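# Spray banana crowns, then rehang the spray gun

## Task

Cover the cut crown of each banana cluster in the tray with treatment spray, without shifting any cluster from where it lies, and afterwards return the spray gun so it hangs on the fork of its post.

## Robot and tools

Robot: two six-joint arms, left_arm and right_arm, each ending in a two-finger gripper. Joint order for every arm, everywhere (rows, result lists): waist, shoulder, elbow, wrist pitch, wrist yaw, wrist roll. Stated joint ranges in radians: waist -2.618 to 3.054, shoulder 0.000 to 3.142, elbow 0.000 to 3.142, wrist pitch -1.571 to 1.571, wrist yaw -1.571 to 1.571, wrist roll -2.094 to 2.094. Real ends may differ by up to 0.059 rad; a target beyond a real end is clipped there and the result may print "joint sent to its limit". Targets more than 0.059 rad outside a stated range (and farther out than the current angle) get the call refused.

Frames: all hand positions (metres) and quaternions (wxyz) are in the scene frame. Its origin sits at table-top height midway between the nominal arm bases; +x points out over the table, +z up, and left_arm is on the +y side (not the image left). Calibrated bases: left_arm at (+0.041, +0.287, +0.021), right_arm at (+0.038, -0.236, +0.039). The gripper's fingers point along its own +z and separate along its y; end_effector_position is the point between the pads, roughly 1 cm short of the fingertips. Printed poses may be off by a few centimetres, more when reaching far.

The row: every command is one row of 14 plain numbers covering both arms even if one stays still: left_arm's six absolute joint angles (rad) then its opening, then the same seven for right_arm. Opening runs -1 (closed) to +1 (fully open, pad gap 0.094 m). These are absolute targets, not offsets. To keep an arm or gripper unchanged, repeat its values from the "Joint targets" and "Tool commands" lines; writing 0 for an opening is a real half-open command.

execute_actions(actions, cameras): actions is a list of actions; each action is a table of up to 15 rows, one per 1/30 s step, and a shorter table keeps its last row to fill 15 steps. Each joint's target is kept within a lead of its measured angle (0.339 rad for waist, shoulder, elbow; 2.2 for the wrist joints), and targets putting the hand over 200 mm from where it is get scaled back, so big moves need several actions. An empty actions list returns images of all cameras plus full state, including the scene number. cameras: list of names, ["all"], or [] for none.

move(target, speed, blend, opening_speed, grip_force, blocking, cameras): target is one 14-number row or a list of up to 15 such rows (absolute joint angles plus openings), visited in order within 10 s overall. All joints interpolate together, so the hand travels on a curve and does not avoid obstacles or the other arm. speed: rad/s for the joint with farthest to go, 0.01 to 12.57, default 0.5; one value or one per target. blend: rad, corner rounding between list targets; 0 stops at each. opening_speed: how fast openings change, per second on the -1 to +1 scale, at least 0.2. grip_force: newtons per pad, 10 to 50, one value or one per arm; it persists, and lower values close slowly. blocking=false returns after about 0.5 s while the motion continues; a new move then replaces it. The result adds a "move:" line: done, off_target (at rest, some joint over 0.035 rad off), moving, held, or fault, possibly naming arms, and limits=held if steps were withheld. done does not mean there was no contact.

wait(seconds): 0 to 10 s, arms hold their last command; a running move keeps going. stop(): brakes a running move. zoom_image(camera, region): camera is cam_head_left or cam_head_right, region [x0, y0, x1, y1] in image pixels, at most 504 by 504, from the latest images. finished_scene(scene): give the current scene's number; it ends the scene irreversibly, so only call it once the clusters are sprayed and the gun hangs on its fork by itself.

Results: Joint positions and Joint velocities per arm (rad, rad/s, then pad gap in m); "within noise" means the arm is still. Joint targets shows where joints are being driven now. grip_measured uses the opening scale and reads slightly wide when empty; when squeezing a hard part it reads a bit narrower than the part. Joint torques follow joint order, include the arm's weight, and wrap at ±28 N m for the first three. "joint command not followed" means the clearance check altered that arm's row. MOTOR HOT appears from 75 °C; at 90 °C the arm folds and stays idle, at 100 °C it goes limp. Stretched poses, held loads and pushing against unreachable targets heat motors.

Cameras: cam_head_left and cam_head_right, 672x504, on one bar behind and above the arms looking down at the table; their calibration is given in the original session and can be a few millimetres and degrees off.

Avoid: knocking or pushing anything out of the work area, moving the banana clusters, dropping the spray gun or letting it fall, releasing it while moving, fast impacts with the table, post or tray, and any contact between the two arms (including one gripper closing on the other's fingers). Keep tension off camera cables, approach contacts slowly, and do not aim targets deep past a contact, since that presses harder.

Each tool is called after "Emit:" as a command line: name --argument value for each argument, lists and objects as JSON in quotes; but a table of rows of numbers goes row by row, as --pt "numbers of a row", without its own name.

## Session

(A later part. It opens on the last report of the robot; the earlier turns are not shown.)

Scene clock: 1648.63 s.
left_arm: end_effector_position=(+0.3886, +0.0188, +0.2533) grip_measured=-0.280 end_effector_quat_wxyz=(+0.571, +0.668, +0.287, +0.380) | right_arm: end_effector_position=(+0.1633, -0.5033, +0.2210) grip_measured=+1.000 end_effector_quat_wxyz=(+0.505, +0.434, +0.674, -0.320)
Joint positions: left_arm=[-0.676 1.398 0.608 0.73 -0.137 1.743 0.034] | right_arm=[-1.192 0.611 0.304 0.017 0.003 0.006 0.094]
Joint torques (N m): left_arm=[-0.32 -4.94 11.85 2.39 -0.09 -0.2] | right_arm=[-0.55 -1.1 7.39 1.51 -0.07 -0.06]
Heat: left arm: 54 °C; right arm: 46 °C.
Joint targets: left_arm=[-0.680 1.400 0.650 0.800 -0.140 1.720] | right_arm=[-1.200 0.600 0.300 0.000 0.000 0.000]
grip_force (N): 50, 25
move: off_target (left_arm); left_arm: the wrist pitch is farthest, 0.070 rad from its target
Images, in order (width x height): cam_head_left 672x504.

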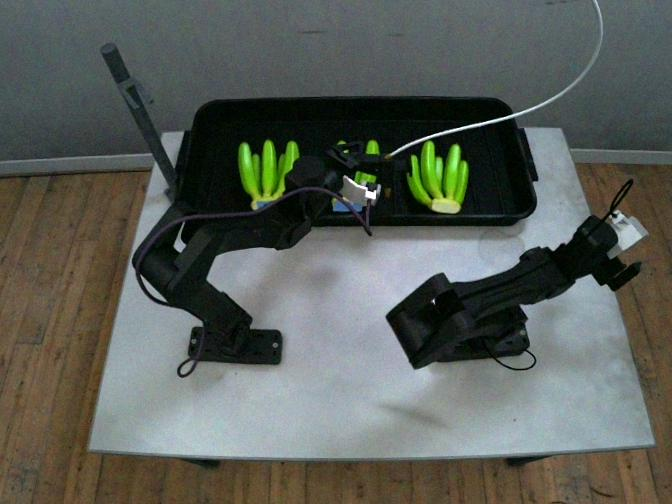

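Emit:
move --pt "-0.902 1.663 0.78 1.0 -0.186 1.72 -1 -1.2 0.6 0.3 0 0 0 1" --pt "-0.788 1.769 0.89 0.98 -0.072 1.72 -1 -1.2 0.6 0.3 0 0 0 1" --pt "-0.836 1.833 0.975 0.97 -0.12 1.72 -1 -1.2 0.6 0.3 0 0 0 1" --pt "-0.948 1.715 0.81 0.98 -0.232 1.72 -1 -1.2 0.6 0.3 0 0 0 1" --speed '[0.4,0.12,0.12,0.12]'

Emit:
move --pt "-0.988 1.81 0.935 0.985 -0.272 1.72 -1 -1.2 0.6 0.3 0 0 0 1" --pt "-0.879 1.9 1.06 0.96 -0.163 1.72 -1 -1.2 0.6 0.3 0 0 0 1" --pt "-0.988 1.79 0.91 0.965 -0.272 1.72 -1 -1.2 0.6 0.3 0 0 0 1" --speed '[0.2,0.12,0.12]' --cameras '["cam_head_left"]'

Emit:
zoom_image --camera "cam_head_left" --region '[390, 140, 490, 240]'

Emit:
zoom_image --camera "cam_head_left" --region '[300, 140, 400, 240]'

Scene clock: 1675.73 s.
left_arm: end_effector_position=(+0.3577, -0.1125, +0.2289) grip_measured=-0.280 end_effector_quat_wxyz=(+0.613, +0.680, +0.224, +0.334) | right_arm: end_effector_position=(+0.1633, -0.5033, +0.2210) grip_measured=+1.000 end_effector_quat_wxyz=(+0.505, +0.434, +0.674, -0.320)
Joint positions: left_arm=[-0.942 1.762 0.816 0.919 -0.227 1.746 0.034] | right_arm=[-1.192 0.611 0.304 0.017 0.003 0.006 0.094]
Joint torques (N m): left_arm=[-0.53 -11.89 6.71 2.32 -0.07 -0.24] | right_arm=[-0.69 -1.14 7.39 1.47 0 -0.06]
Heat: left arm: 53 °C; right arm: 46 °C.
Joint targets: left_arm=[-0.948 1.715 0.810 0.980 -0.232 1.720] | right_arm=[-1.200 0.600 0.300 0.000 0.000 0.000]
grip_force (N): 50, 25
move: off_target (left_arm); left_arm: the wrist pitch is farthest, 0.061 rad from its target

Scene clock: 1680.30 s.
left_arm: end_effector_position=(+0.3588, -0.1399, +0.2313) grip_measured=-0.280 end_effector_quat_wxyz=(+0.617, +0.677, +0.223, +0.335) | right_arm: end_effector_position=(+0.1633, -0.5033, +0.2210) grip_measured=+1.000 end_effector_quat_wxyz=(+0.505, +0.434, +0.674, -0.320)
Joint positions: left_arm=[-0.983 1.839 0.916 0.907 -0.267 1.746 0.034] | right_arm=[-1.192 0.611 0.304 0.017 0.003 0.006 0.094]
Joint torques (N m): left_arm=[-0.59 -12.82 6.63 2.26 -0.03 -0.23] | right_arm=[-0.57 -0.95 7.35 1.5 -0.05 -0.09]
Heat: left arm: 53 °C; right arm: 46 °C.
Joint targets: left_arm=[-0.988 1.790 0.910 0.965 -0.272 1.720] | right_arm=[-1.200 0.600 0.300 0.000 0.000 0.000]
grip_force (N): 50, 25
move: off_target (left_arm); left_arm: the wrist pitch is farthest, 0.058 rad from its target
Images, in order (width x height): cam_head_left 672x504.

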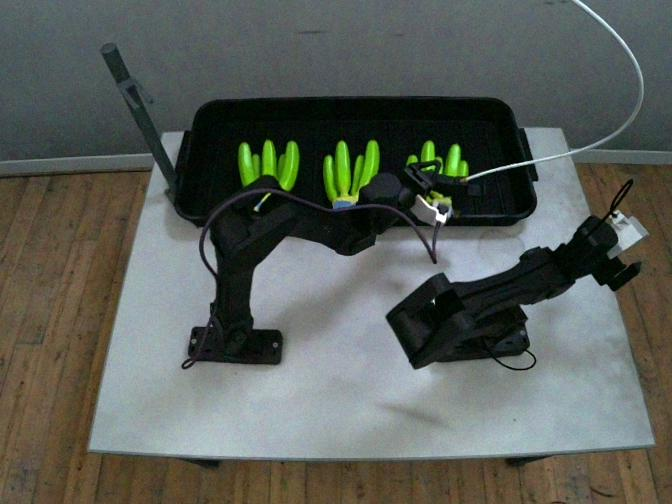

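Scaled by 5.040 from the camera's 672x504 image, which has a finer 960x720 frame.

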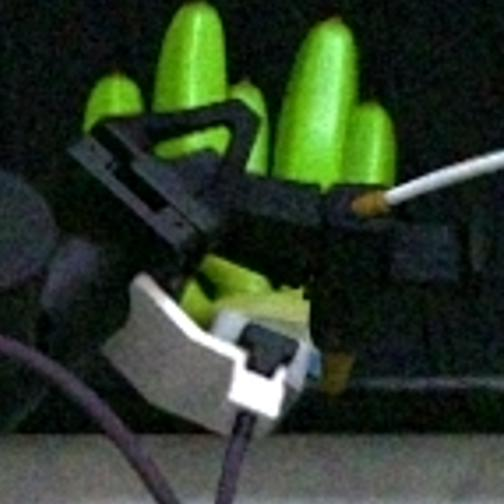

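Scaled by 5.040 from the camera's 672x504 image, which has a finer 960x720 frame.

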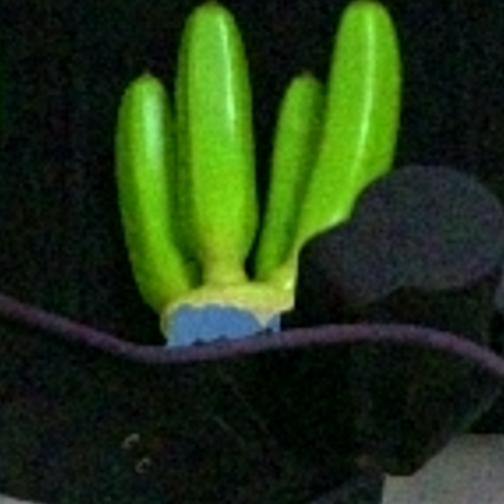

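Emit:
move --target '[-0.68,1.4,0.65,0.8,-0.14,1.72,-1,-1.2,0.6,0.3,0,0,0,1]' --speed 0.4 --cameras '["cam_head_left"]'

Emit:
zoom_image --camera "cam_head_left" --region '[390, 140, 490, 240]'

Scene clock: 1689.30 s.
left_arm: end_effector_position=(+0.3980, +0.0129, +0.2654) grip_measured=-0.280 end_effector_quat_wxyz=(+0.577, +0.656, +0.290, +0.392) | right_arm: end_effector_position=(+0.1633, -0.5033, +0.2210) grip_measured=+1.000 end_effector_quat_wxyz=(+0.505, +0.434, +0.674, -0.320)
Joint positions: left_arm=[-0.683 1.435 0.657 0.75 -0.164 1.746 0.034] | right_arm=[-1.192 0.611 0.304 0.017 0.003 0.006 0.094]
Joint torques (N m): left_arm=[0.34 -8.32 7.05 2.19 0.28 -0.23] | right_arm=[-0.59 -1.07 7.5 1.52 -0.04 -0.03]
Motor temperatures (°C): left_arm=[27 34 34 52 26 26 30] | right_arm=[27 25 44 46 29 24 28]
Heat: left arm: 52 °C; right arm: 46 °C.
Joint targets: left_arm=[-0.680 1.400 0.650 0.800 -0.140 1.720] | right_arm=[-1.200 0.600 0.300 0.000 0.000 0.000]
grip_force (N): 50, 25
move: off_target (left_arm); left_arm: the wrist pitch is farthest, 0.050 rad from its target
Images, in order (width x height): cam_head_left 672x504.

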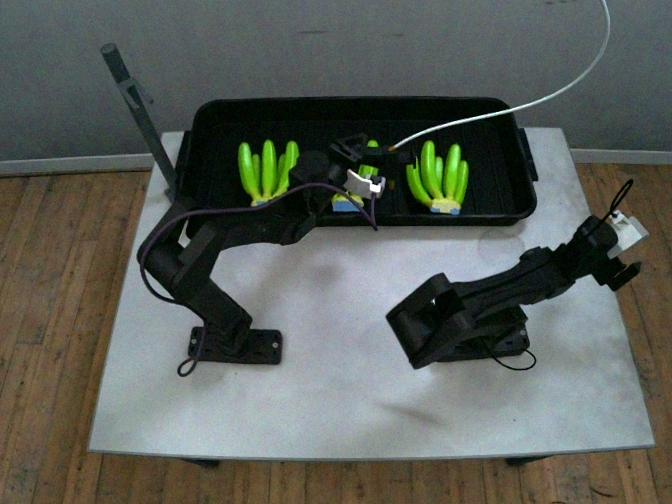

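Scaled by 5.040 from the camera's 672x504 image, which has a finer 960x720 frame.

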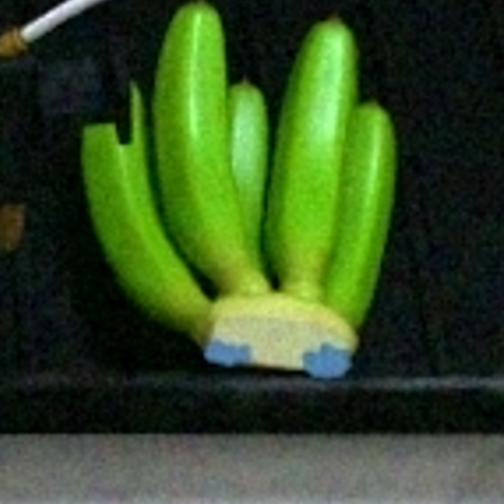

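Emit:
move --pt "-0.84 1.81 0.95 0.97 -0.124 1.72 -1 -1.2 0.6 0.3 0 0 0 1" --pt "-0.788 1.9 1.075 0.925 -0.072 1.72 -1 -1.2 0.6 0.3 0 0 0 1" --pt "-0.82 1.96 1.15 0.92 -0.104 1.72 -1 -1.2 0.6 0.3 0 0 0 1" --pt "-0.87 1.86 1.01 0.96 -0.154 1.72 -1 -1.2 0.6 0.3 0 0 0 1" --pt "-0.68 1.4 0.65 0.8 -0.14 1.72 -1 -1.2 0.6 0.3 0 0 0 1" --speed '[0.5,0.08,0.08,0.08,0.5]' --cameras '["cam_head_left"]'

Emit:
zoom_image --camera "cam_head_left" --region '[390, 140, 490, 240]'

Scene clock: 1719.27 s.
left_arm: end_effector_position=(+0.3962, +0.0104, +0.2654) grip_measured=-0.280 end_effector_quat_wxyz=(+0.580, +0.658, +0.285, +0.387) | right_arm: end_effector_position=(+0.1633, -0.5033, +0.2210) grip_measured=+1.000 end_effector_quat_wxyz=(+0.505, +0.434, +0.674, -0.320)
Joint positions: left_arm=[-0.684 1.434 0.657 0.75 -0.15 1.746 0.034] | right_arm=[-1.192 0.611 0.304 0.017 0.003 0.006 0.094]
Joint torques (N m): left_arm=[0.43 -8.35 7.05 2.24 0.11 -0.23] | right_arm=[-0.66 -1.06 7.35 1.49 -0.05 -0.08]
Heat: left arm: 52 °C; right arm: 46 °C.
Joint targets: left_arm=[-0.680 1.400 0.650 0.800 -0.140 1.720] | right_arm=[-1.200 0.600 0.300 0.000 0.000 0.000]
grip_force (N): 50, 25
move: off_target (left_arm); left_arm: the wrist pitch is farthest, 0.050 rad from its target
Images, in order (width x height): cam_head_left 672x504.

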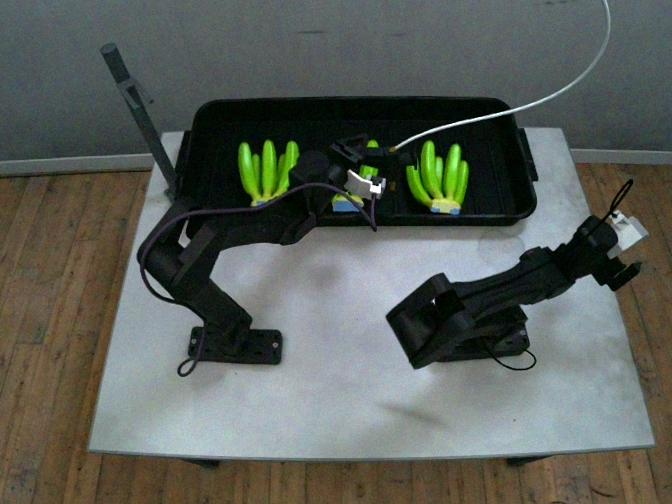

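Scaled by 5.040 from the camera's 672x504 image, which has a finer 960x720 frame.

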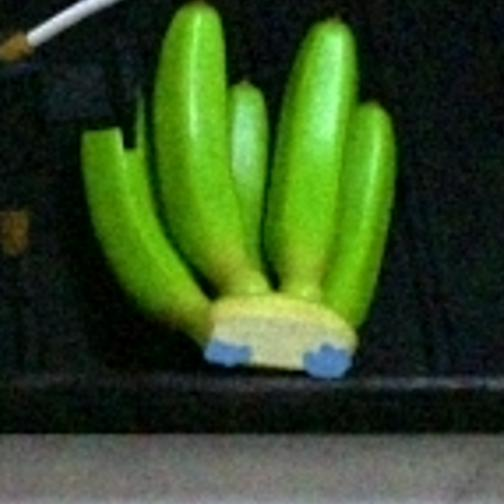

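Emit:
move --pt "-0.9 1.55 0.75 0.86 -0.4 1.7 -1 -1.2 0.6 0.3 0 0 0 1" --pt "-1.139 1.733 0.83 1.0 -0.769 1.7 -1 -1.2 0.6 0.3 0 0 0 1" --pt "-1.021 1.795 0.915 0.98 -0.651 1.7 -1 -1.2 0.6 0.3 0 0 0 1" --pt "-1.051 1.865 1.01 0.955 -0.681 1.7 -1 -1.2 0.6 0.3 0 0 0 1" --pt "-1.165 1.78 0.885 0.975 -0.795 1.7 -1 -1.2 0.6 0.3 0 0 0 1" --speed '[0.5,0.4,0.12,0.12,0.12]' --blend '[0.08,0,0,0,0]' --cameras '["cam_head_left"]'

Emit:
zoom_image --camera "cam_head_left" --region '[390, 140, 490, 240]'

Scene clock: 1763.47 s.
left_arm: end_effector_position=(+0.3345, -0.1120, +0.2277) grip_measured=-0.280 end_effector_quat_wxyz=(+0.548, +0.632, +0.334, +0.435) | right_arm: end_effector_position=(+0.1633, -0.5033, +0.2210) grip_measured=+1.000 end_effector_quat_wxyz=(+0.505, +0.434, +0.674, -0.320)
Joint positions: left_arm=[-1.16 1.827 0.891 0.906 -0.786 1.734 0.034] | right_arm=[-1.192 0.611 0.304 0.017 0.003 0.006 0.094]
Joint torques (N m): left_arm=[-0.55 -12.33 6.52 2.19 -0.14 -0.31] | right_arm=[-0.5 -1.02 7.3 1.52 -0.09 -0.07]
Heat: left arm: 51 °C; right arm: 46 °C.
Joint targets: left_arm=[-1.165 1.780 0.885 0.975 -0.795 1.700] | right_arm=[-1.200 0.600 0.300 0.000 0.000 0.000]
grip_force (N): 50, 25
move: off_target (left_arm); left_arm: the wrist pitch is farthest, 0.069 rad from its target
Images, in order (width x height): cam_head_left 672x504.

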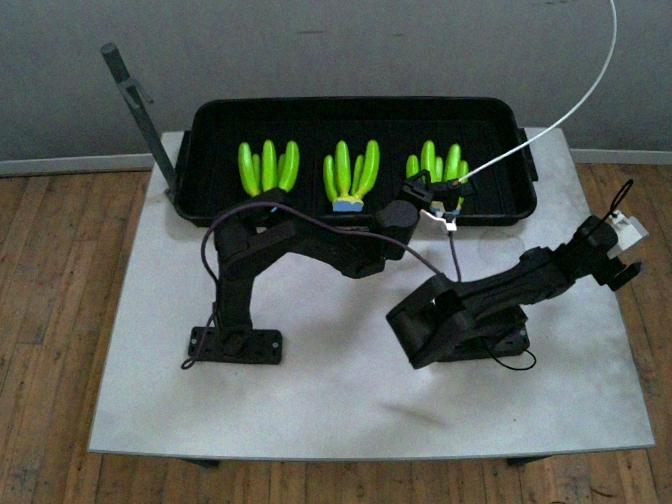

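Scaled by 5.040 from the camera's 672x504 image, which has a finer 960x720 frame.

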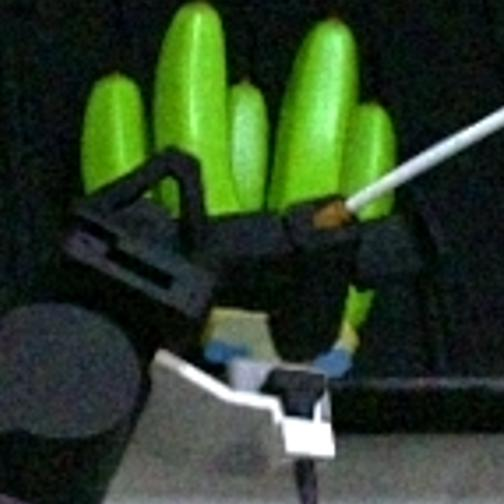

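Emit:
move --pt "-1.175 1.78 0.885 0.93 -0.80 1.7 -1 -1.2 0.6 0.3 0 0 0 1" --pt "-1.05 1.87 1.0 0.90 -0.68 1.7 -1 -1.2 0.6 0.3 0 0 0 1" --pt "-1.02 1.95 1.09 0.91 -0.65 1.7 -1 -1.2 0.6 0.3 0 0 0 1" --pt "-1.08 1.95 1.1 0.90 -0.71 1.7 -1 -1.2 0.6 0.3 0 0 0 1" --pt "-1.191 1.85 0.98 0.92 -0.821 1.7 -1 -1.2 0.6 0.3 0 0 0 1" --speed '[0.5,0.12,0.12,0.12,0.12]'

Emit:
move --pt "-0.9 1.55 0.75 0.86 -0.4 1.7 -1 -1.2 0.6 0.3 0 0 0 1" --speed 0.5 --cameras '["cam_head_left"]'

Emit:
zoom_image --camera "cam_head_left" --region '[390, 140, 490, 240]'

Scene clock: 1780.93 s.
left_arm: end_effector_position=(+0.3330, -0.1359, +0.2222) grip_measured=-0.280 end_effector_quat_wxyz=(+0.540, +0.640, +0.331, +0.435) | right_arm: end_effector_position=(+0.1633, -0.5033, +0.2210) grip_measured=+1.000 end_effector_quat_wxyz=(+0.505, +0.434, +0.674, -0.320)
Joint positions: left_arm=[-1.186 1.898 0.987 0.855 -0.81 1.731 0.034] | right_arm=[-1.192 0.611 0.304 0.017 0.003 0.006 0.094]
Joint torques (N m): left_arm=[-0.51 -13 6.37 2.17 -0.18 -0.27] | right_arm=[-0.66 -1.03 7.71 1.48 -0.04 -0.05]
Motor temperatures (°C): left_arm=[27 39 34 52 26 26 30] | right_arm=[27 25 44 46 29 24 28]
Heat: left arm: 52 °C; right arm: 46 °C.
Joint targets: left_arm=[-1.191 1.850 0.980 0.920 -0.821 1.700] | right_arm=[-1.200 0.600 0.300 0.000 0.000 0.000]
grip_force (N): 50, 25
move: off_target (left_arm); left_arm: the wrist pitch is farthest, 0.065 rad from its target

Scene clock: 1782.53 s.
left_arm: end_effector_position=(+0.3774, -0.0483, +0.2571) grip_measured=-0.280 end_effector_quat_wxyz=(+0.573, +0.647, +0.305, +0.401) | right_arm: end_effector_position=(+0.1633, -0.5033, +0.2210) grip_measured=+1.000 end_effector_quat_wxyz=(+0.505, +0.434, +0.674, -0.320)
Joint positions: left_arm=[-0.902 1.589 0.757 0.807 -0.421 1.731 0.034] | right_arm=[-1.192 0.611 0.304 0.017 0.003 0.006 0.094]
Joint torques (N m): left_arm=[0.25 -9.94 6.94 2.19 0.25 -0.29] | right_arm=[-0.58 -1.05 7.34 1.5 -0.03 -0.03]
Heat: left arm: 52 °C; right arm: 46 °C.
Joint targets: left_arm=[-0.900 1.550 0.750 0.860 -0.400 1.700] | right_arm=[-1.200 0.600 0.300 0.000 0.000 0.000]
grip_force (N): 50, 25
move: off_target (left_arm); left_arm: the wrist pitch is farthest, 0.053 rad from its target
Images, in order (width x height): cam_head_left 672x504.

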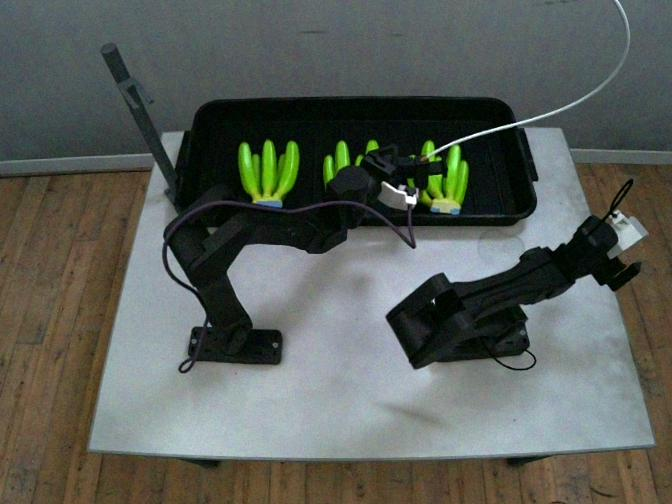

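Scaled by 5.040 from the camera's 672x504 image, which has a finer 960x720 frame.

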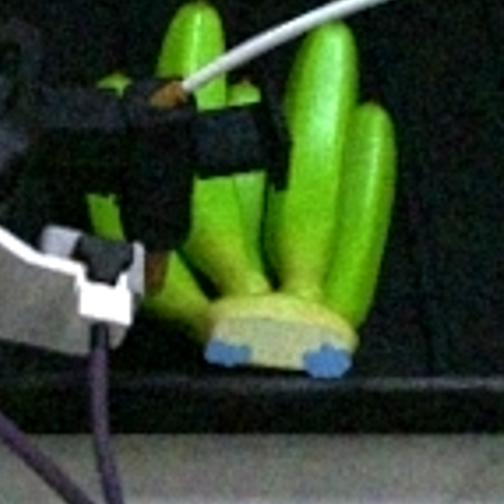

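Emit:
move --pt "-1.139 1.71 0.84 0.94 -0.769 1.7 -1 -1.2 0.6 0.3 0 0 0 1" --pt "-1.01 1.82 0.985 0.90 -0.64 1.7 -1 -1.2 0.6 0.3 0 0 0 1" --pt "-1.04 1.88 1.07 0.88 -0.67 1.7 -1 -1.2 0.6 0.3 0 0 0 1" --pt "-1.165 1.735 0.90 0.92 -0.795 1.7 -1 -1.2 0.6 0.3 0 0 0 1" --pt "-1.191 1.80 0.98 0.91 -0.821 1.7 -1 -1.2 0.6 0.3 0 0 0 1" --speed '[0.5,0.12,0.12,0.12,0.12]'

Emit:
move --pt "-1.07 1.93 1.14 0.86 -0.70 1.7 -1 -1.2 0.6 0.3 0 0 0 1" --pt "-0.9 1.55 0.75 0.86 -0.4 1.7 -1 -1.2 0.6 0.3 0 0 0 1" --speed '[0.12,0.5]' --cameras '["cam_head_left"]'

Emit:
zoom_image --camera "cam_head_left" --region '[390, 140, 490, 240]'

Scene clock: 1810.87 s.
left_arm: end_effector_position=(+0.3276, -0.1189, +0.2529) grip_measured=-0.280 end_effector_quat_wxyz=(+0.559, +0.621, +0.338, +0.433) | right_arm: end_effector_position=(+0.1633, -0.5033, +0.2210) grip_measured=+1.000 end_effector_quat_wxyz=(+0.505, +0.434, +0.674, -0.320)
Joint positions: left_arm=[-1.185 1.792 0.941 0.851 -0.811 1.731 0.034] | right_arm=[-1.192 0.611 0.304 0.017 0.003 0.006 0.094]
Joint torques (N m): left_arm=[-0.57 -7.53 11.14 2.1 -0.1 -0.29] | right_arm=[-0.84 -1.24 7.47 1.49 -0.03 -0.05]
Heat: left arm: 54 °C; right arm: 46 °C.
Joint targets: left_arm=[-1.191 1.800 0.980 0.910 -0.821 1.700] | right_arm=[-1.200 0.600 0.300 0.000 0.000 0.000]
grip_force (N): 50, 25
move: off_target (left_arm); left_arm: the wrist pitch is farthest, 0.059 rad from its target

Scene clock: 1814.30 s.
left_arm: end_effector_position=(+0.3766, -0.0489, +0.2547) grip_measured=-0.280 end_effector_quat_wxyz=(+0.570, +0.650, +0.304, +0.400) | right_arm: end_effector_position=(+0.1633, -0.5033, +0.2210) grip_measured=+1.000 end_effector_quat_wxyz=(+0.505, +0.434, +0.674, -0.320)
Joint positions: left_arm=[-0.904 1.59 0.756 0.8 -0.421 1.731 0.034] | right_arm=[-1.192 0.611 0.304 0.017 0.003 0.006 0.094]
Joint torques (N m): left_arm=[0.49 -9.99 6.89 2.25 0.27 -0.28] | right_arm=[-0.66 -1.1 7.46 1.5 -0.06 -0.1]
Heat: left arm: 54 °C; right arm: 46 °C.
Joint targets: left_arm=[-0.900 1.550 0.750 0.860 -0.400 1.700] | right_arm=[-1.200 0.600 0.300 0.000 0.000 0.000]
grip_force (N): 50, 25
move: off_target (left_arm); left_arm: the wrist pitch is farthest, 0.060 rad from its target
Images, in order (width x height): cam_head_left 672x504.

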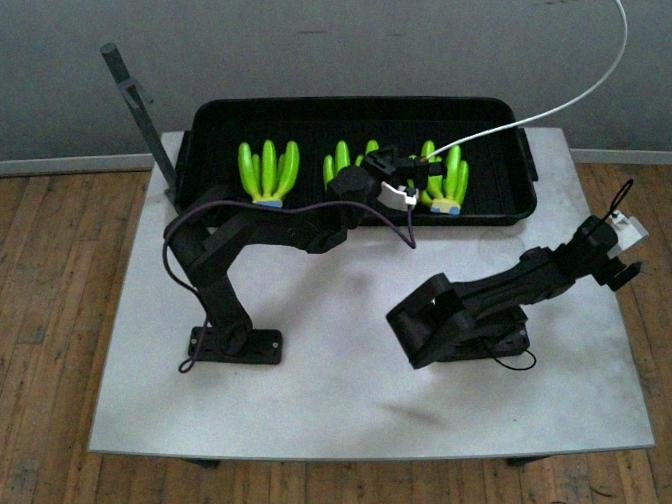

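Scaled by 5.040 from the camera's 672x504 image, which has a finer 960x720 frame.

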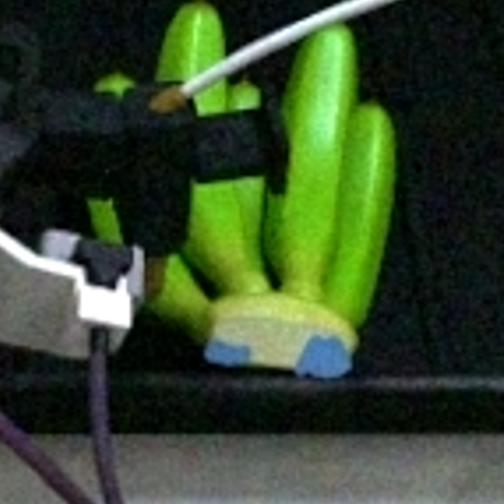

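Emit:
move --pt "-1.139 1.673 0.86 0.88 -0.769 1.7 -1 -1.2 0.6 0.3 0 0 0 1" --pt "-1.0 1.785 1.025 0.84 -0.63 1.7 -1 -1.2 0.6 0.3 0 0 0 1" --pt "-1.04 1.855 1.12 0.82 -0.67 1.7 -1 -1.2 0.6 0.3 0 0 0 1" --pt "-1.165 1.71 0.93 0.86 -0.795 1.7 -1 -1.2 0.6 0.3 0 0 0 1" --speed '[0.5,0.12,0.12,0.12]'

Emit:
move --pt "-0.9 1.55 0.75 0.86 -0.4 1.7 -1 -1.2 0.6 0.3 0 0 0 1" --speed '[0.5]' --cameras '["cam_head_left"]'

Emit:
zoom_image --camera "cam_head_left" --region '[390, 140, 490, 240]'

Scene clock: 1833.00 s.
left_arm: end_effector_position=(+0.3342, -0.1115, +0.2549) grip_measured=-0.280 end_effector_quat_wxyz=(+0.549, +0.631, +0.335, +0.434) | right_arm: end_effector_position=(+0.1633, -0.5033, +0.2210) grip_measured=+1.000 end_effector_quat_wxyz=(+0.505, +0.434, +0.674, -0.320)
Joint positions: left_arm=[-1.16 1.757 0.936 0.791 -0.785 1.731 0.034] | right_arm=[-1.192 0.611 0.304 0.017 0.003 0.006 0.094]
Joint torques (N m): left_arm=[-0.64 -12.14 6.86 2.21 -0.09 -0.3] | right_arm=[-0.66 -1.14 7.47 1.52 -0.01 -0.04]
Heat: left arm: 53 °C; right arm: 46 °C.
Joint targets: left_arm=[-1.165 1.710 0.930 0.860 -0.795 1.700] | right_arm=[-1.200 0.600 0.300 0.000 0.000 0.000]
grip_force (N): 50, 25
move: off_target (left_arm); left_arm: the wrist pitch is farthest, 0.069 rad from its target

Scene clock: 1834.53 s.
left_arm: end_effector_position=(+0.3773, -0.0484, +0.2518) grip_measured=-0.280 end_effector_quat_wxyz=(+0.566, +0.654, +0.305, +0.399) | right_arm: end_effector_position=(+0.1633, -0.5033, +0.2210) grip_measured=+1.000 end_effector_quat_wxyz=(+0.505, +0.434, +0.674, -0.320)
Joint positions: left_arm=[-0.902 1.592 0.756 0.792 -0.421 1.731 0.034] | right_arm=[-1.192 0.611 0.304 0.017 0.003 0.006 0.094]
Joint torques (N m): left_arm=[0.23 -10.24 6.98 2.34 0.22 -0.29] | right_arm=[-0.5 -0.91 7.6 1.52 -0.09 -0.06]
Heat: left arm: 53 °C; right arm: 46 °C.
Joint targets: left_arm=[-0.900 1.550 0.750 0.860 -0.400 1.700] | right_arm=[-1.200 0.600 0.300 0.000 0.000 0.000]
grip_force (N): 50, 25
move: off_target (left_arm); left_arm: the wrist pitch is farthest, 0.068 rad from its target
Images, in order (width x height): cam_head_left 672x504.

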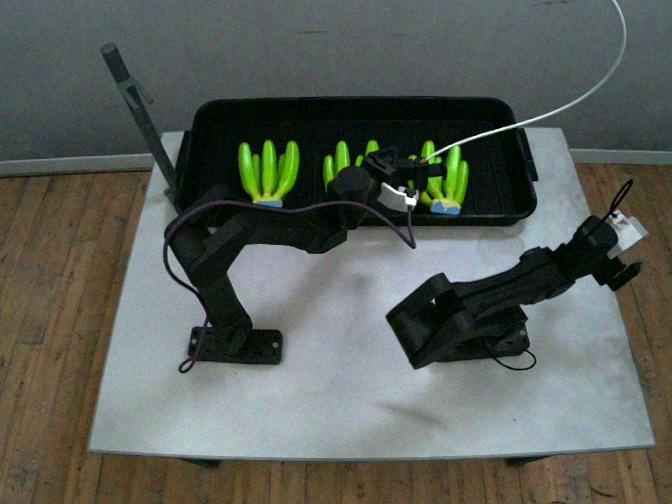

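Scaled by 5.040 from the camera's 672x504 image, which has a finer 960x720 frame.

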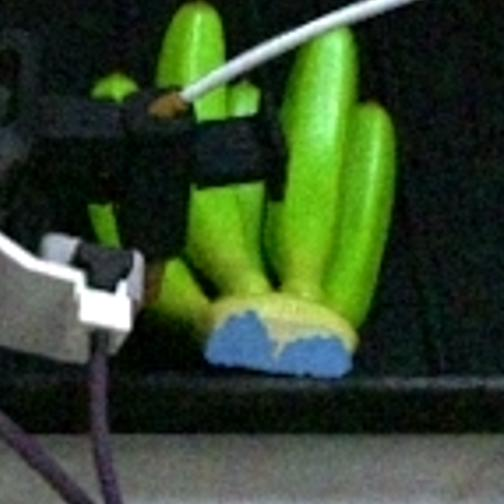

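Emit:
move --pt "-1.152 1.70 0.92 0.84 -0.782 1.7 -1 -1.2 0.6 0.3 0 0 0 1" --pt "-1.02 1.81 1.085 0.80 -0.65 1.7 -1 -1.2 0.6 0.3 0 0 0 1" --pt "-1.06 1.885 1.18 0.78 -0.69 1.7 -1 -1.2 0.6 0.3 0 0 0 1" --pt "-1.18 1.74 0.98 0.83 -0.81 1.7 -1 -1.2 0.6 0.3 0 0 0 1" --pt "-1.19 1.77 1.01 0.83 -0.82 1.7 -1 -1.2 0.6 0.3 0 0 0 1" --pt "-1.08 1.92 1.22 0.77 -0.71 1.7 -1 -1.2 0.6 0.3 0 0 0 1" --speed '[0.5,0.14,0.14,0.14,0.14,0.14]'

Emit:
move --pt "-0.9 1.55 0.75 0.86 -0.4 1.7 -1 -1.2 0.6 0.3 0 0 0 1" --speed '[0.5]' --cameras '["cam_head_left"]'

Emit:
zoom_image --camera "cam_head_left" --region '[390, 140, 490, 240]'

Scene clock: 1852.83 s.
left_arm: end_effector_position=(+0.3808, -0.1437, +0.2669) grip_measured=-0.280 end_effector_quat_wxyz=(+0.551, +0.623, +0.342, +0.438) | right_arm: end_effector_position=(+0.1633, -0.5033, +0.2210) grip_measured=+1.000 end_effector_quat_wxyz=(+0.505, +0.434, +0.674, -0.320)
Joint positions: left_arm=[-1.086 1.91 1.176 0.721 -0.728 1.731 0.034] | right_arm=[-1.192 0.611 0.304 0.017 0.003 0.006 0.094]
Joint torques (N m): left_arm=[0.54 -8.79 12.08 2.02 0.14 -0.3] | right_arm=[-0.79 -1.26 7.28 1.47 -0.03 -0.07]
Heat: left arm: 53 °C; right arm: 46 °C.
Joint targets: left_arm=[-1.080 1.920 1.220 0.770 -0.710 1.700] | right_arm=[-1.200 0.600 0.300 0.000 0.000 0.000]
grip_force (N): 50, 25
move: off_target (left_arm); left_arm: the wrist pitch is farthest, 0.049 rad from its target

Scene clock: 1854.53 s.
left_arm: end_effector_position=(+0.3766, -0.0489, +0.2505) grip_measured=-0.280 end_effector_quat_wxyz=(+0.565, +0.656, +0.304, +0.398) | right_arm: end_effector_position=(+0.1633, -0.5033, +0.2210) grip_measured=+1.000 end_effector_quat_wxyz=(+0.505, +0.434, +0.674, -0.320)
Joint positions: left_arm=[-0.904 1.592 0.755 0.788 -0.421 1.731 0.034] | right_arm=[-1.192 0.611 0.304 0.017 0.003 0.006 0.094]
Joint torques (N m): left_arm=[0.38 -10.19 7.02 2.37 0.21 -0.28] | right_arm=[-0.61 -1.03 7.6 1.5 -0.05 -0.06]
Heat: left arm: 53 °C; right arm: 46 °C.
Joint targets: left_arm=[-0.900 1.550 0.750 0.860 -0.400 1.700] | right_arm=[-1.200 0.600 0.300 0.000 0.000 0.000]
grip_force (N): 50, 25
move: off_target (left_arm); left_arm: the wrist pitch is farthest, 0.072 rad from its target
Images, in order (width x height): cam_head_left 672x504.

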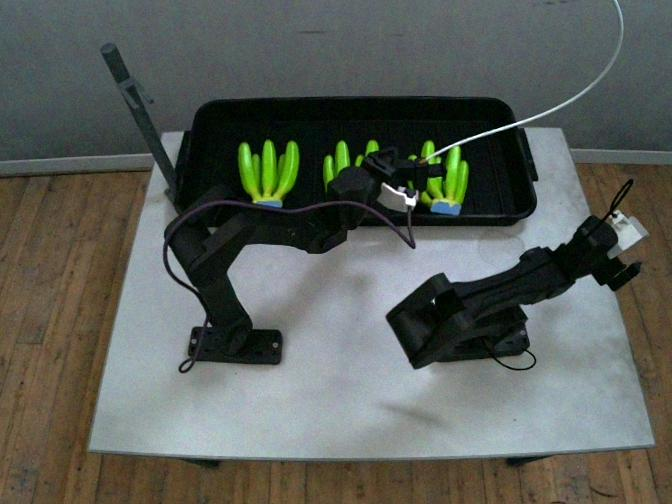

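Scaled by 5.040 from the camera's 672x504 image, which has a finer 960x720 frame.

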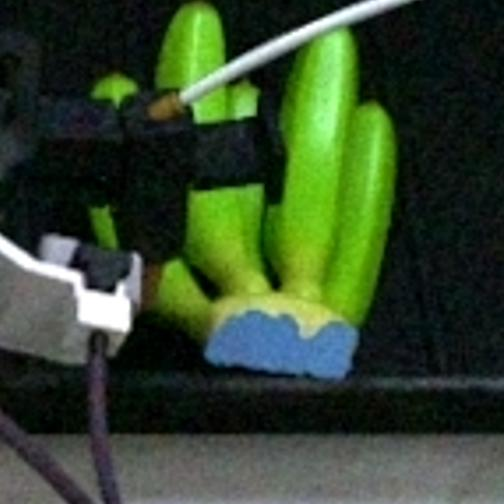

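Emit:
move --pt "-1.12 1.83 1.07 0.82 -0.75 1.7 -1 -1.2 0.6 0.3 0 0 0 1" --pt "-1.05 1.87 1.20 0.76 -0.68 1.7 -1 -1.2 0.6 0.3 0 0 0 1" --pt "-1.09 1.95 1.28 0.74 -0.72 1.7 -1 -1.2 0.6 0.3 0 0 0 1" --pt "-1.16 1.83 1.09 0.80 -0.79 1.7 -1 -1.2 0.6 0.3 0 0 0 1" --speed '[0.5,0.14,0.14,0.14]'

Emit:
move --pt "-0.9 1.55 0.75 0.86 -0.4 1.7 -1 -1.2 0.6 0.3 0 0 0 1" --pt "-0.25 0.85 0.32 0.6 -0.05 1.7 -1 -1.2 0.6 0.3 0 0 0 1" --pt "0.35 0.51 0.18 0.41 0.31 1.7 -1 -1.2 0.6 0.3 0 0 0 1" --speed '[0.5,0.5,0.5]' --blend '[0.08,0.08,0]' --cameras '["cam_head_left"]'

Emit:
zoom_image --camera "cam_head_left" --region '[390, 140, 490, 240]'

Emit:
zoom_image --camera "cam_head_left" --region '[300, 140, 400, 240]'

Emit:
zoom_image --camera "cam_head_left" --region '[220, 140, 320, 240]'

Scene clock: 1875.47 s.
left_arm: end_effector_position=(+0.3496, -0.1446, +0.2494) grip_measured=-0.280 end_effector_quat_wxyz=(+0.540, +0.639, +0.332, +0.435) | right_arm: end_effector_position=(+0.1633, -0.5033, +0.2210) grip_measured=+1.000 end_effector_quat_wxyz=(+0.505, +0.434, +0.674, -0.320)
Joint positions: left_arm=[-1.153 1.882 1.096 0.732 -0.778 1.731 0.034] | right_arm=[-1.192 0.611 0.304 0.017 0.003 0.006 0.094]
Joint torques (N m): left_arm=[-0.65 -13.7 6.95 2.24 -0.16 -0.27] | right_arm=[-0.72 -1.16 7.65 1.46 -0.06 -0.04]
Heat: left arm: 54 °C; right arm: 46 °C.
Joint targets: left_arm=[-1.160 1.830 1.090 0.800 -0.790 1.700] | right_arm=[-1.200 0.600 0.300 0.000 0.000 0.000]
grip_force (N): 50, 25
move: off_target (left_arm); left_arm: the wrist pitch is farthest, 0.068 rad from its target

Scene clock: 1879.60 s.
left_arm: end_effector_position=(+0.3289, +0.3253, +0.2554) grip_measured=-0.280 end_effector_quat_wxyz=(+0.458, +0.528, +0.454, +0.553) | right_arm: end_effector_position=(+0.1633, -0.5033, +0.2210) grip_measured=+1.000 end_effector_quat_wxyz=(+0.505, +0.434, +0.674, -0.320)
Joint positions: left_arm=[0.343 0.528 0.188 0.372 0.284 1.73 0.034] | right_arm=[-1.192 0.611 0.304 0.017 0.003 0.006 0.094]
Joint torques (N m): left_arm=[0.64 -0.84 7.82 2.04 0.29 -0.28] | right_arm=[-0.64 -0.91 7.58 1.52 -0.03 -0.11]
Heat: left arm: 54 °C; right arm: 46 °C.
Joint targets: left_arm=[0.350 0.510 0.180 0.410 0.310 1.700] | right_arm=[-1.200 0.600 0.300 0.000 0.000 0.000]
grip_force (N): 50, 25
move: off_target (left_arm); left_arm: the wrist pitch is farthest, 0.038 rad from its target
Images, in order (width x height): cam_head_left 672x504.

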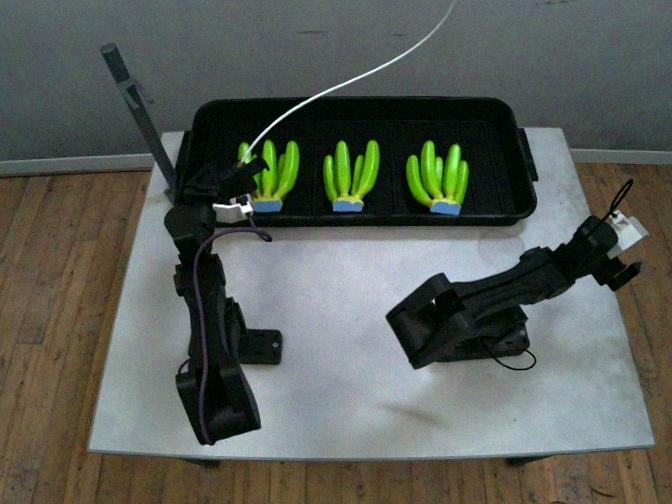

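Scaled by 5.040 from the camera's 672x504 image, which has a finer 960x720 frame.

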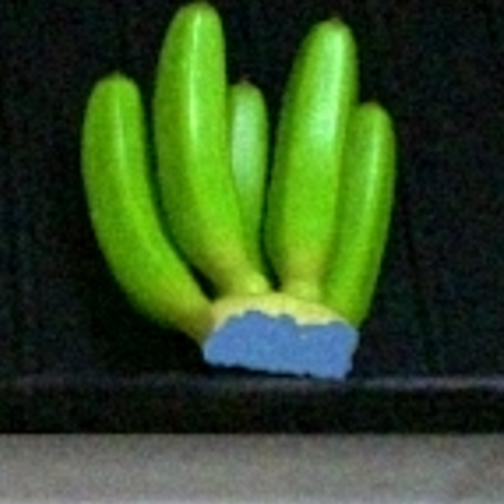

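Scaled by 5.040 from the camera's 672x504 image, which has a finer 960x720 frame.

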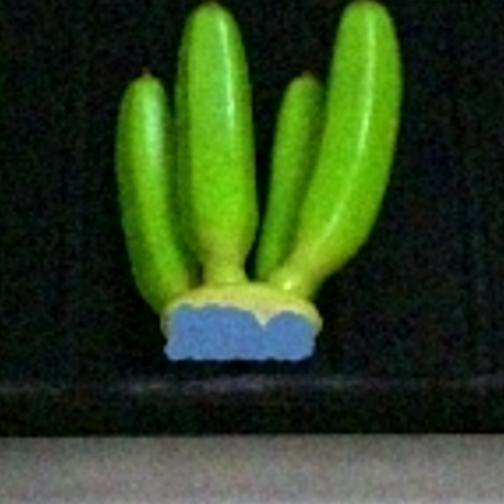

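Scaled by 5.040 from the camera's 672x504 image, which has a finer 960x720 frame.

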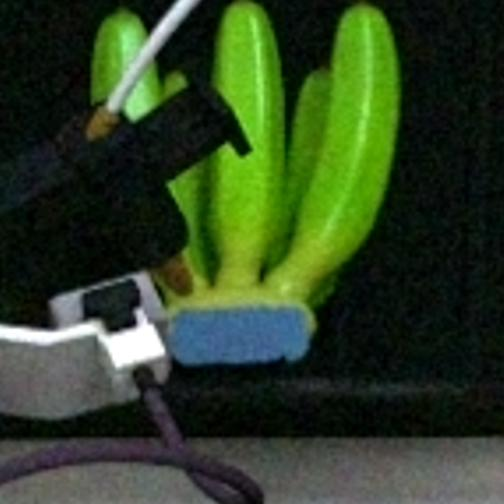

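Emit:
move --pt "0.35 0.785 0.285 0.53 0.31 1.7 -1 -1.2 0.6 0.3 0 0 0 1" --pt "0.33 0.51 0.18 0.41 0.29 1.7 -1 -1.2 0.6 0.3 0 0 0 1" --pt "-0.25 0.85 0.32 0.6 -0.05 1.7 -1 -1.2 0.6 0.3 0 0 0 1" --pt "-0.58 0.90 0.30 0.62 -0.21 1.7 -1 -1.2 0.6 0.3 0 0 0 1" --pt "-0.46 1.18 0.45 0.79 -0.09 1.7 -1 -1.2 0.6 0.3 0 0 0 1" --speed '[0.15,0.25,0.5,0.5,0.15]' --blend '[0,0,0.08,0,0]'

Emit:
move --pt "-0.48 1.19 0.46 0.79 -0.11 1.7 -1 -1.2 0.6 0.3 0 0 0 1" --pt "-0.60 0.90 0.30 0.60 -0.23 1.7 -1 -1.2 0.6 0.3 0 0 0 1" --pt "-0.25 0.85 0.32 0.6 -0.05 1.7 -1 -1.2 0.6 0.3 0 0 0 1" --pt "0.35 0.6 0.10 0.95 0.24 1.0 -1 -1.2 0.6 0.3 0 0 0 1" --pt "0.595 0.85 0.115 1.19 0.23 0.27 -1 -1.2 0.6 0.3 0 0 0 1" --speed '[0.15,0.15,0.5,0.5,0.5]' --blend '[0,0.02,0.08,0.08,0]' --cameras '["cam_head_left"]'

Emit:
zoom_image --camera "cam_head_left" --region '[300, 140, 400, 240]'

Emit:
zoom_image --camera "cam_head_left" --region '[220, 140, 320, 240]'

Emit:
zoom_image --camera "cam_head_left" --region '[95, 60, 195, 160]'

Scene clock: 1903.30 s.
left_arm: end_effector_position=(+0.3888, +0.1188, +0.2424) grip_measured=-0.280 end_effector_quat_wxyz=(+0.538, +0.634, +0.352, +0.429) | right_arm: end_effector_position=(+0.1633, -0.5033, +0.2210) grip_measured=+1.000 end_effector_quat_wxyz=(+0.505, +0.434, +0.674, -0.320)
Joint positions: left_arm=[-0.467 1.18 0.406 0.72 -0.115 1.73 0.034] | right_arm=[-1.192 0.611 0.304 0.017 0.003 0.006 0.094]
Joint torques (N m): left_arm=[0.73 -3.12 12.1 2.35 0.28 -0.28] | right_arm=[-0.72 -1.05 7.58 1.53 -0.01 -0.08]
Heat: left arm: 53 °C; right arm: 46 °C.
Joint targets: left_arm=[-0.460 1.180 0.450 0.790 -0.090 1.700] | right_arm=[-1.200 0.600 0.300 0.000 0.000 0.000]
grip_force (N): 50, 25
move: off_target (left_arm); left_arm: the wrist pitch is farthest, 0.070 rad from its target

Scene clock: 1910.33 s.
left_arm: end_effector_position=(+0.3132, +0.4059, +0.3111) grip_measured=-0.280 end_effector_quat_wxyz=(+0.781, +0.023, +0.560, +0.275) | right_arm: end_effector_position=(+0.1633, -0.5033, +0.2210) grip_measured=+1.000 end_effector_quat_wxyz=(+0.505, +0.434, +0.674, -0.320)
Joint positions: left_arm=[0.588 0.853 0.109 1.137 0.232 0.284 0.034] | right_arm=[-1.192 0.611 0.304 0.017 0.003 0.006 0.094]
Joint torques (N m): left_arm=[0.66 -0.62 8.14 2 -0.09 -0.09] | right_arm=[-0.54 -0.95 7.51 1.54 -0.03 -0.03]
Motor temperatures (°C): left_arm=[27 34 33 53 26 26 30] | right_arm=[27 25 44 46 29 24 28]
Heat: left arm: 53 °C; right arm: 46 °C.
Joint targets: left_arm=[0.595 0.850 0.115 1.190 0.230 0.270] | right_arm=[-1.200 0.600 0.300 0.000 0.000 0.000]
grip_force (N): 50, 25
move: off_target (left_arm); left_arm: the wrist pitch is farthest, 0.053 rad from its target
Images, in order (width x height): cam_head_left 672x504.

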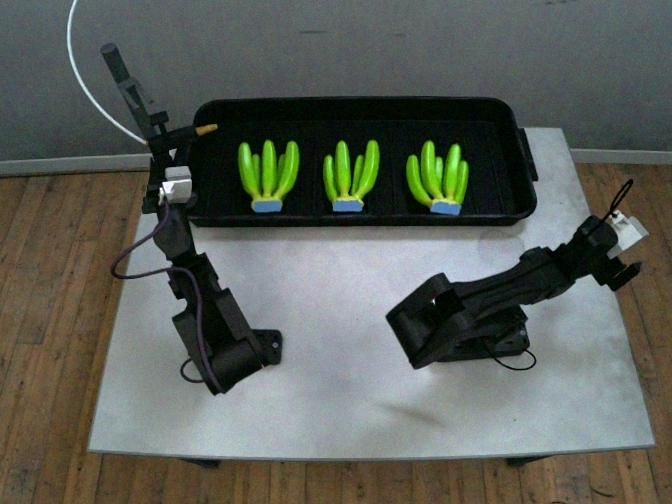

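Scaled by 5.040 from the camera's 672x504 image, which has a finer 960x720 frame.

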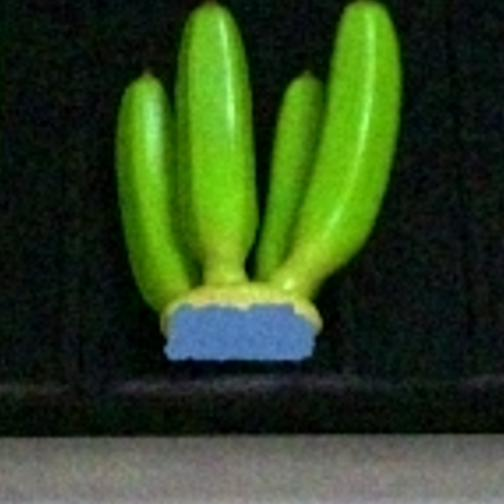

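Scaled by 5.040 from the camera's 672x504 image, which has a finer 960x720 frame.

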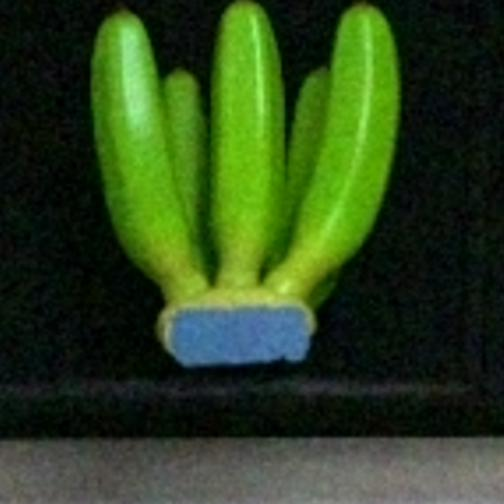

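Scaled by 5.040 from the camera's 672x504 image, which has a finer 960x720 frame.

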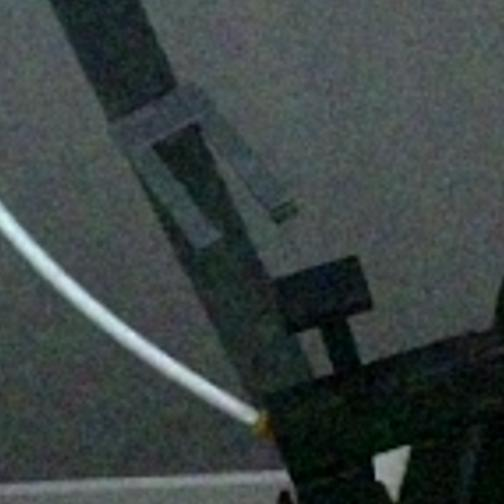

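Emit:
move --pt "0.61 1.05 0.23 1.26 0.25 0.25 -1 -1.2 0.6 0.3 0 0 0 1" --pt "0.62 1.24 0.32 1.43 0.25 0.245 -1 -1.2 0.6 0.3 0 0 0 1" --speed '[0.3,0.2]' --cameras '["cam_head_left"]'

Emit:
zoom_image --camera "cam_head_left" --region '[95, 60, 195, 160]'

Scene clock: 1925.63 s.
left_arm: end_effector_position=(+0.3579, +0.4390, +0.3219) grip_measured=-0.280 end_effector_quat_wxyz=(+0.788, +0.018, +0.553, +0.271) | right_arm: end_effector_position=(+0.1633, -0.5033, +0.2210) grip_measured=+1.000 end_effector_quat_wxyz=(+0.505, +0.434, +0.674, -0.320)
Joint positions: left_arm=[0.612 1.238 0.283 1.367 0.253 0.255 0.034] | right_arm=[-1.192 0.611 0.304 0.017 0.003 0.006 0.094]
Joint torques (N m): left_arm=[0.68 -2.7 10.48 2.07 -0.11 -0.06] | right_arm=[-0.54 -0.95 7.31 1.44 -0.05 -0.06]
Heat: left arm: 51 °C; right arm: 46 °C.
Joint targets: left_arm=[0.620 1.240 0.320 1.430 0.250 0.245] | right_arm=[-1.200 0.600 0.300 0.000 0.000 0.000]
grip_force (N): 50, 25
move: off_target (left_arm); left_arm: the wrist pitch is farthest, 0.063 rad from its target
Images, in order (width x height): cam_head_left 672x504.

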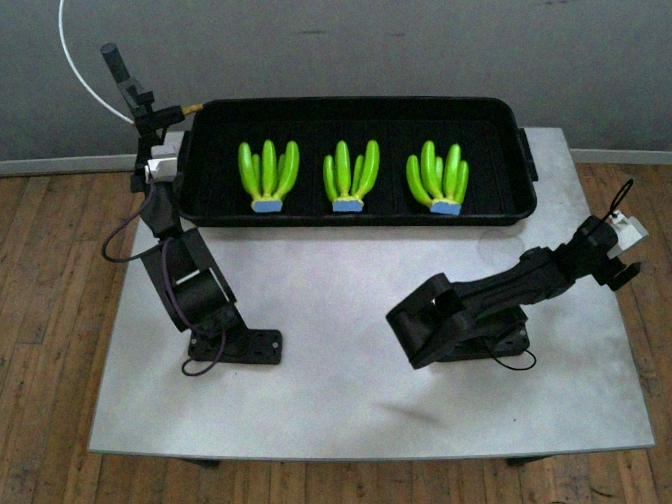

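Scaled by 5.040 from the camera's 672x504 image, which has a finer 960x720 frame.

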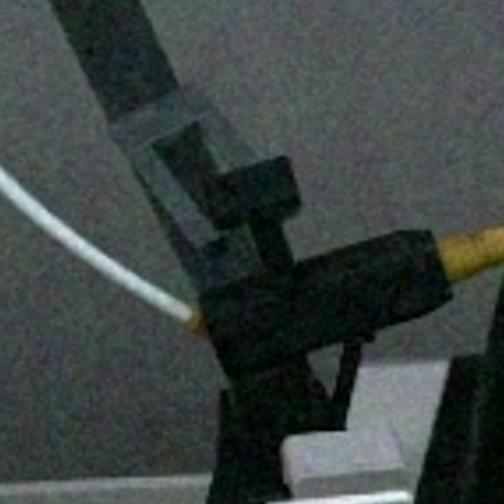

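Emit:
move --pt "0.638 1.27 0.335 1.45 0.258 0.245 -1 -1.2 0.6 0.3 0 0 0 1" --pt "0.638 1.395 0.395 1.515 0.258 0.245 -1 -1.2 0.6 0.3 0 0 0 1" --speed '[0.1,0.15]' --cameras '["cam_head_left"]'

Emit:
zoom_image --camera "cam_head_left" --region '[95, 60, 195, 160]'

Scene clock: 1941.77 s.
left_arm: end_effector_position=(+0.3775, +0.4580, +0.3167) grip_measured=-0.280 end_effector_quat_wxyz=(+0.785, +0.016, +0.556, +0.274) | right_arm: end_effector_position=(+0.1633, -0.5033, +0.2210) grip_measured=+1.000 end_effector_quat_wxyz=(+0.505, +0.434, +0.674, -0.320)
Joint positions: left_arm=[0.631 1.392 0.359 1.439 0.262 0.254 0.034] | right_arm=[-1.192 0.611 0.304 0.017 0.003 0.006 0.094]
Joint torques (N m): left_arm=[0.79 -3.67 10.13 2.23 -0.13 -0.06] | right_arm=[-0.66 -0.98 7.49 1.5 -0.05 -0.07]
Heat: left arm: 53 °C; right arm: 46 °C.
Joint targets: left_arm=[0.638 1.395 0.395 1.515 0.258 0.245] | right_arm=[-1.200 0.600 0.300 0.000 0.000 0.000]
grip_force (N): 50, 25
move: off_target (left_arm); left_arm: the wrist pitch is farthest, 0.076 rad from its target
Images, in order (width x height): cam_head_left 672x504.

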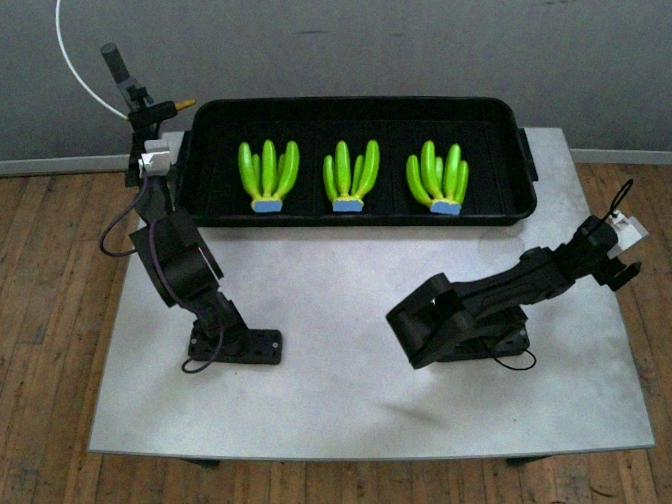

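Scaled by 5.040 from the camera's 672x504 image, which has a finer 960x720 frame.

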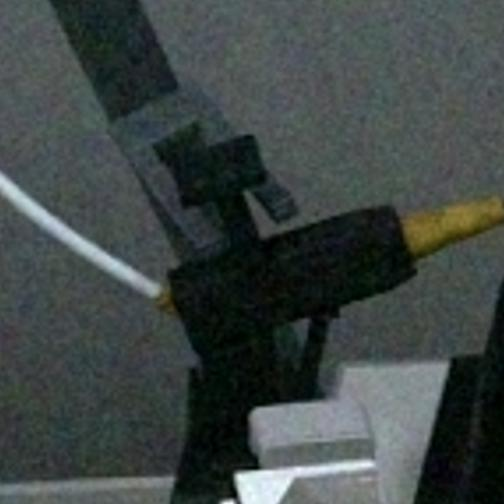

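Emit:
move --target '[0.643,1.52,0.47,1.57,0.262,0.245,-1,-1.2,0.6,0.3,0,0,0,1]' --speed 0.12 --cameras '["cam_head_left"]'

Emit:
zoom_image --camera "cam_head_left" --region '[95, 60, 195, 160]'

Scene clock: 1956.37 s.
left_arm: end_effector_position=(+0.3973, +0.4731, +0.3096) grip_measured=-0.280 end_effector_quat_wxyz=(+0.781, +0.014, +0.561, +0.274) | right_arm: end_effector_position=(+0.1633, -0.5033, +0.2210) grip_measured=+1.000 end_effector_quat_wxyz=(+0.505, +0.434, +0.674, -0.320)
Joint positions: left_arm=[0.636 1.514 0.435 1.474 0.264 0.254 0.034] | right_arm=[-1.192 0.611 0.304 0.017 0.003 0.006 0.094]
Joint torques (N m): left_arm=[0.73 -4.41 9.85 2.41 -0.16 -0.06] | right_arm=[-0.79 -0.98 7.42 1.45 -0.03 -0.03]
Heat: left arm: 54 °C; right arm: 46 °C.
Joint targets: left_arm=[0.643 1.520 0.470 1.570 0.262 0.245] | right_arm=[-1.200 0.600 0.300 0.000 0.000 0.000]
grip_force (N): 50, 25
move: off_target (left_arm); left_arm: the wrist pitch is farthest, 0.096 rad from its target
Images, in order (width x height): cam_head_left 672x504.

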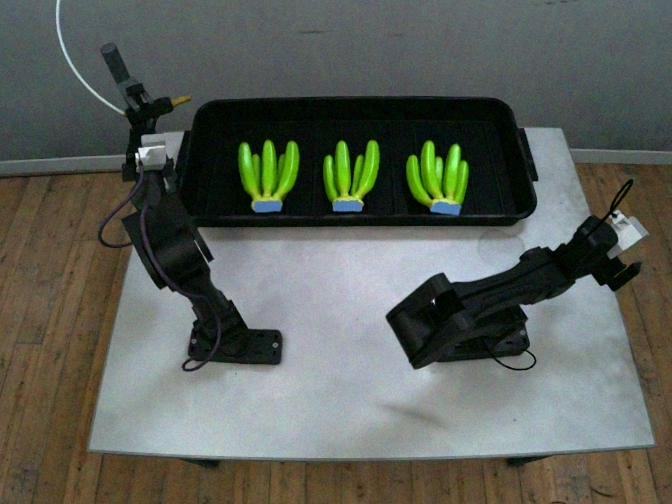

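Scaled by 5.040 from the camera's 672x504 image, which has a finer 960x720 frame.

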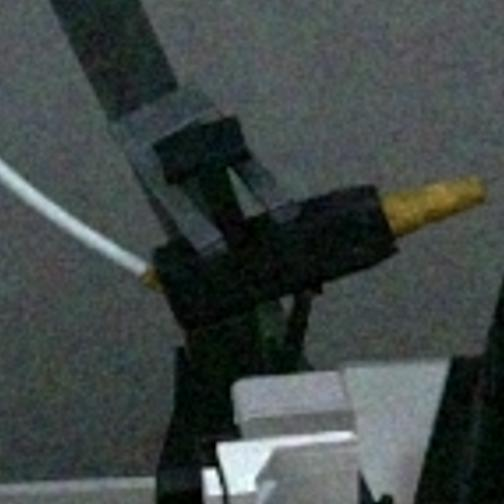

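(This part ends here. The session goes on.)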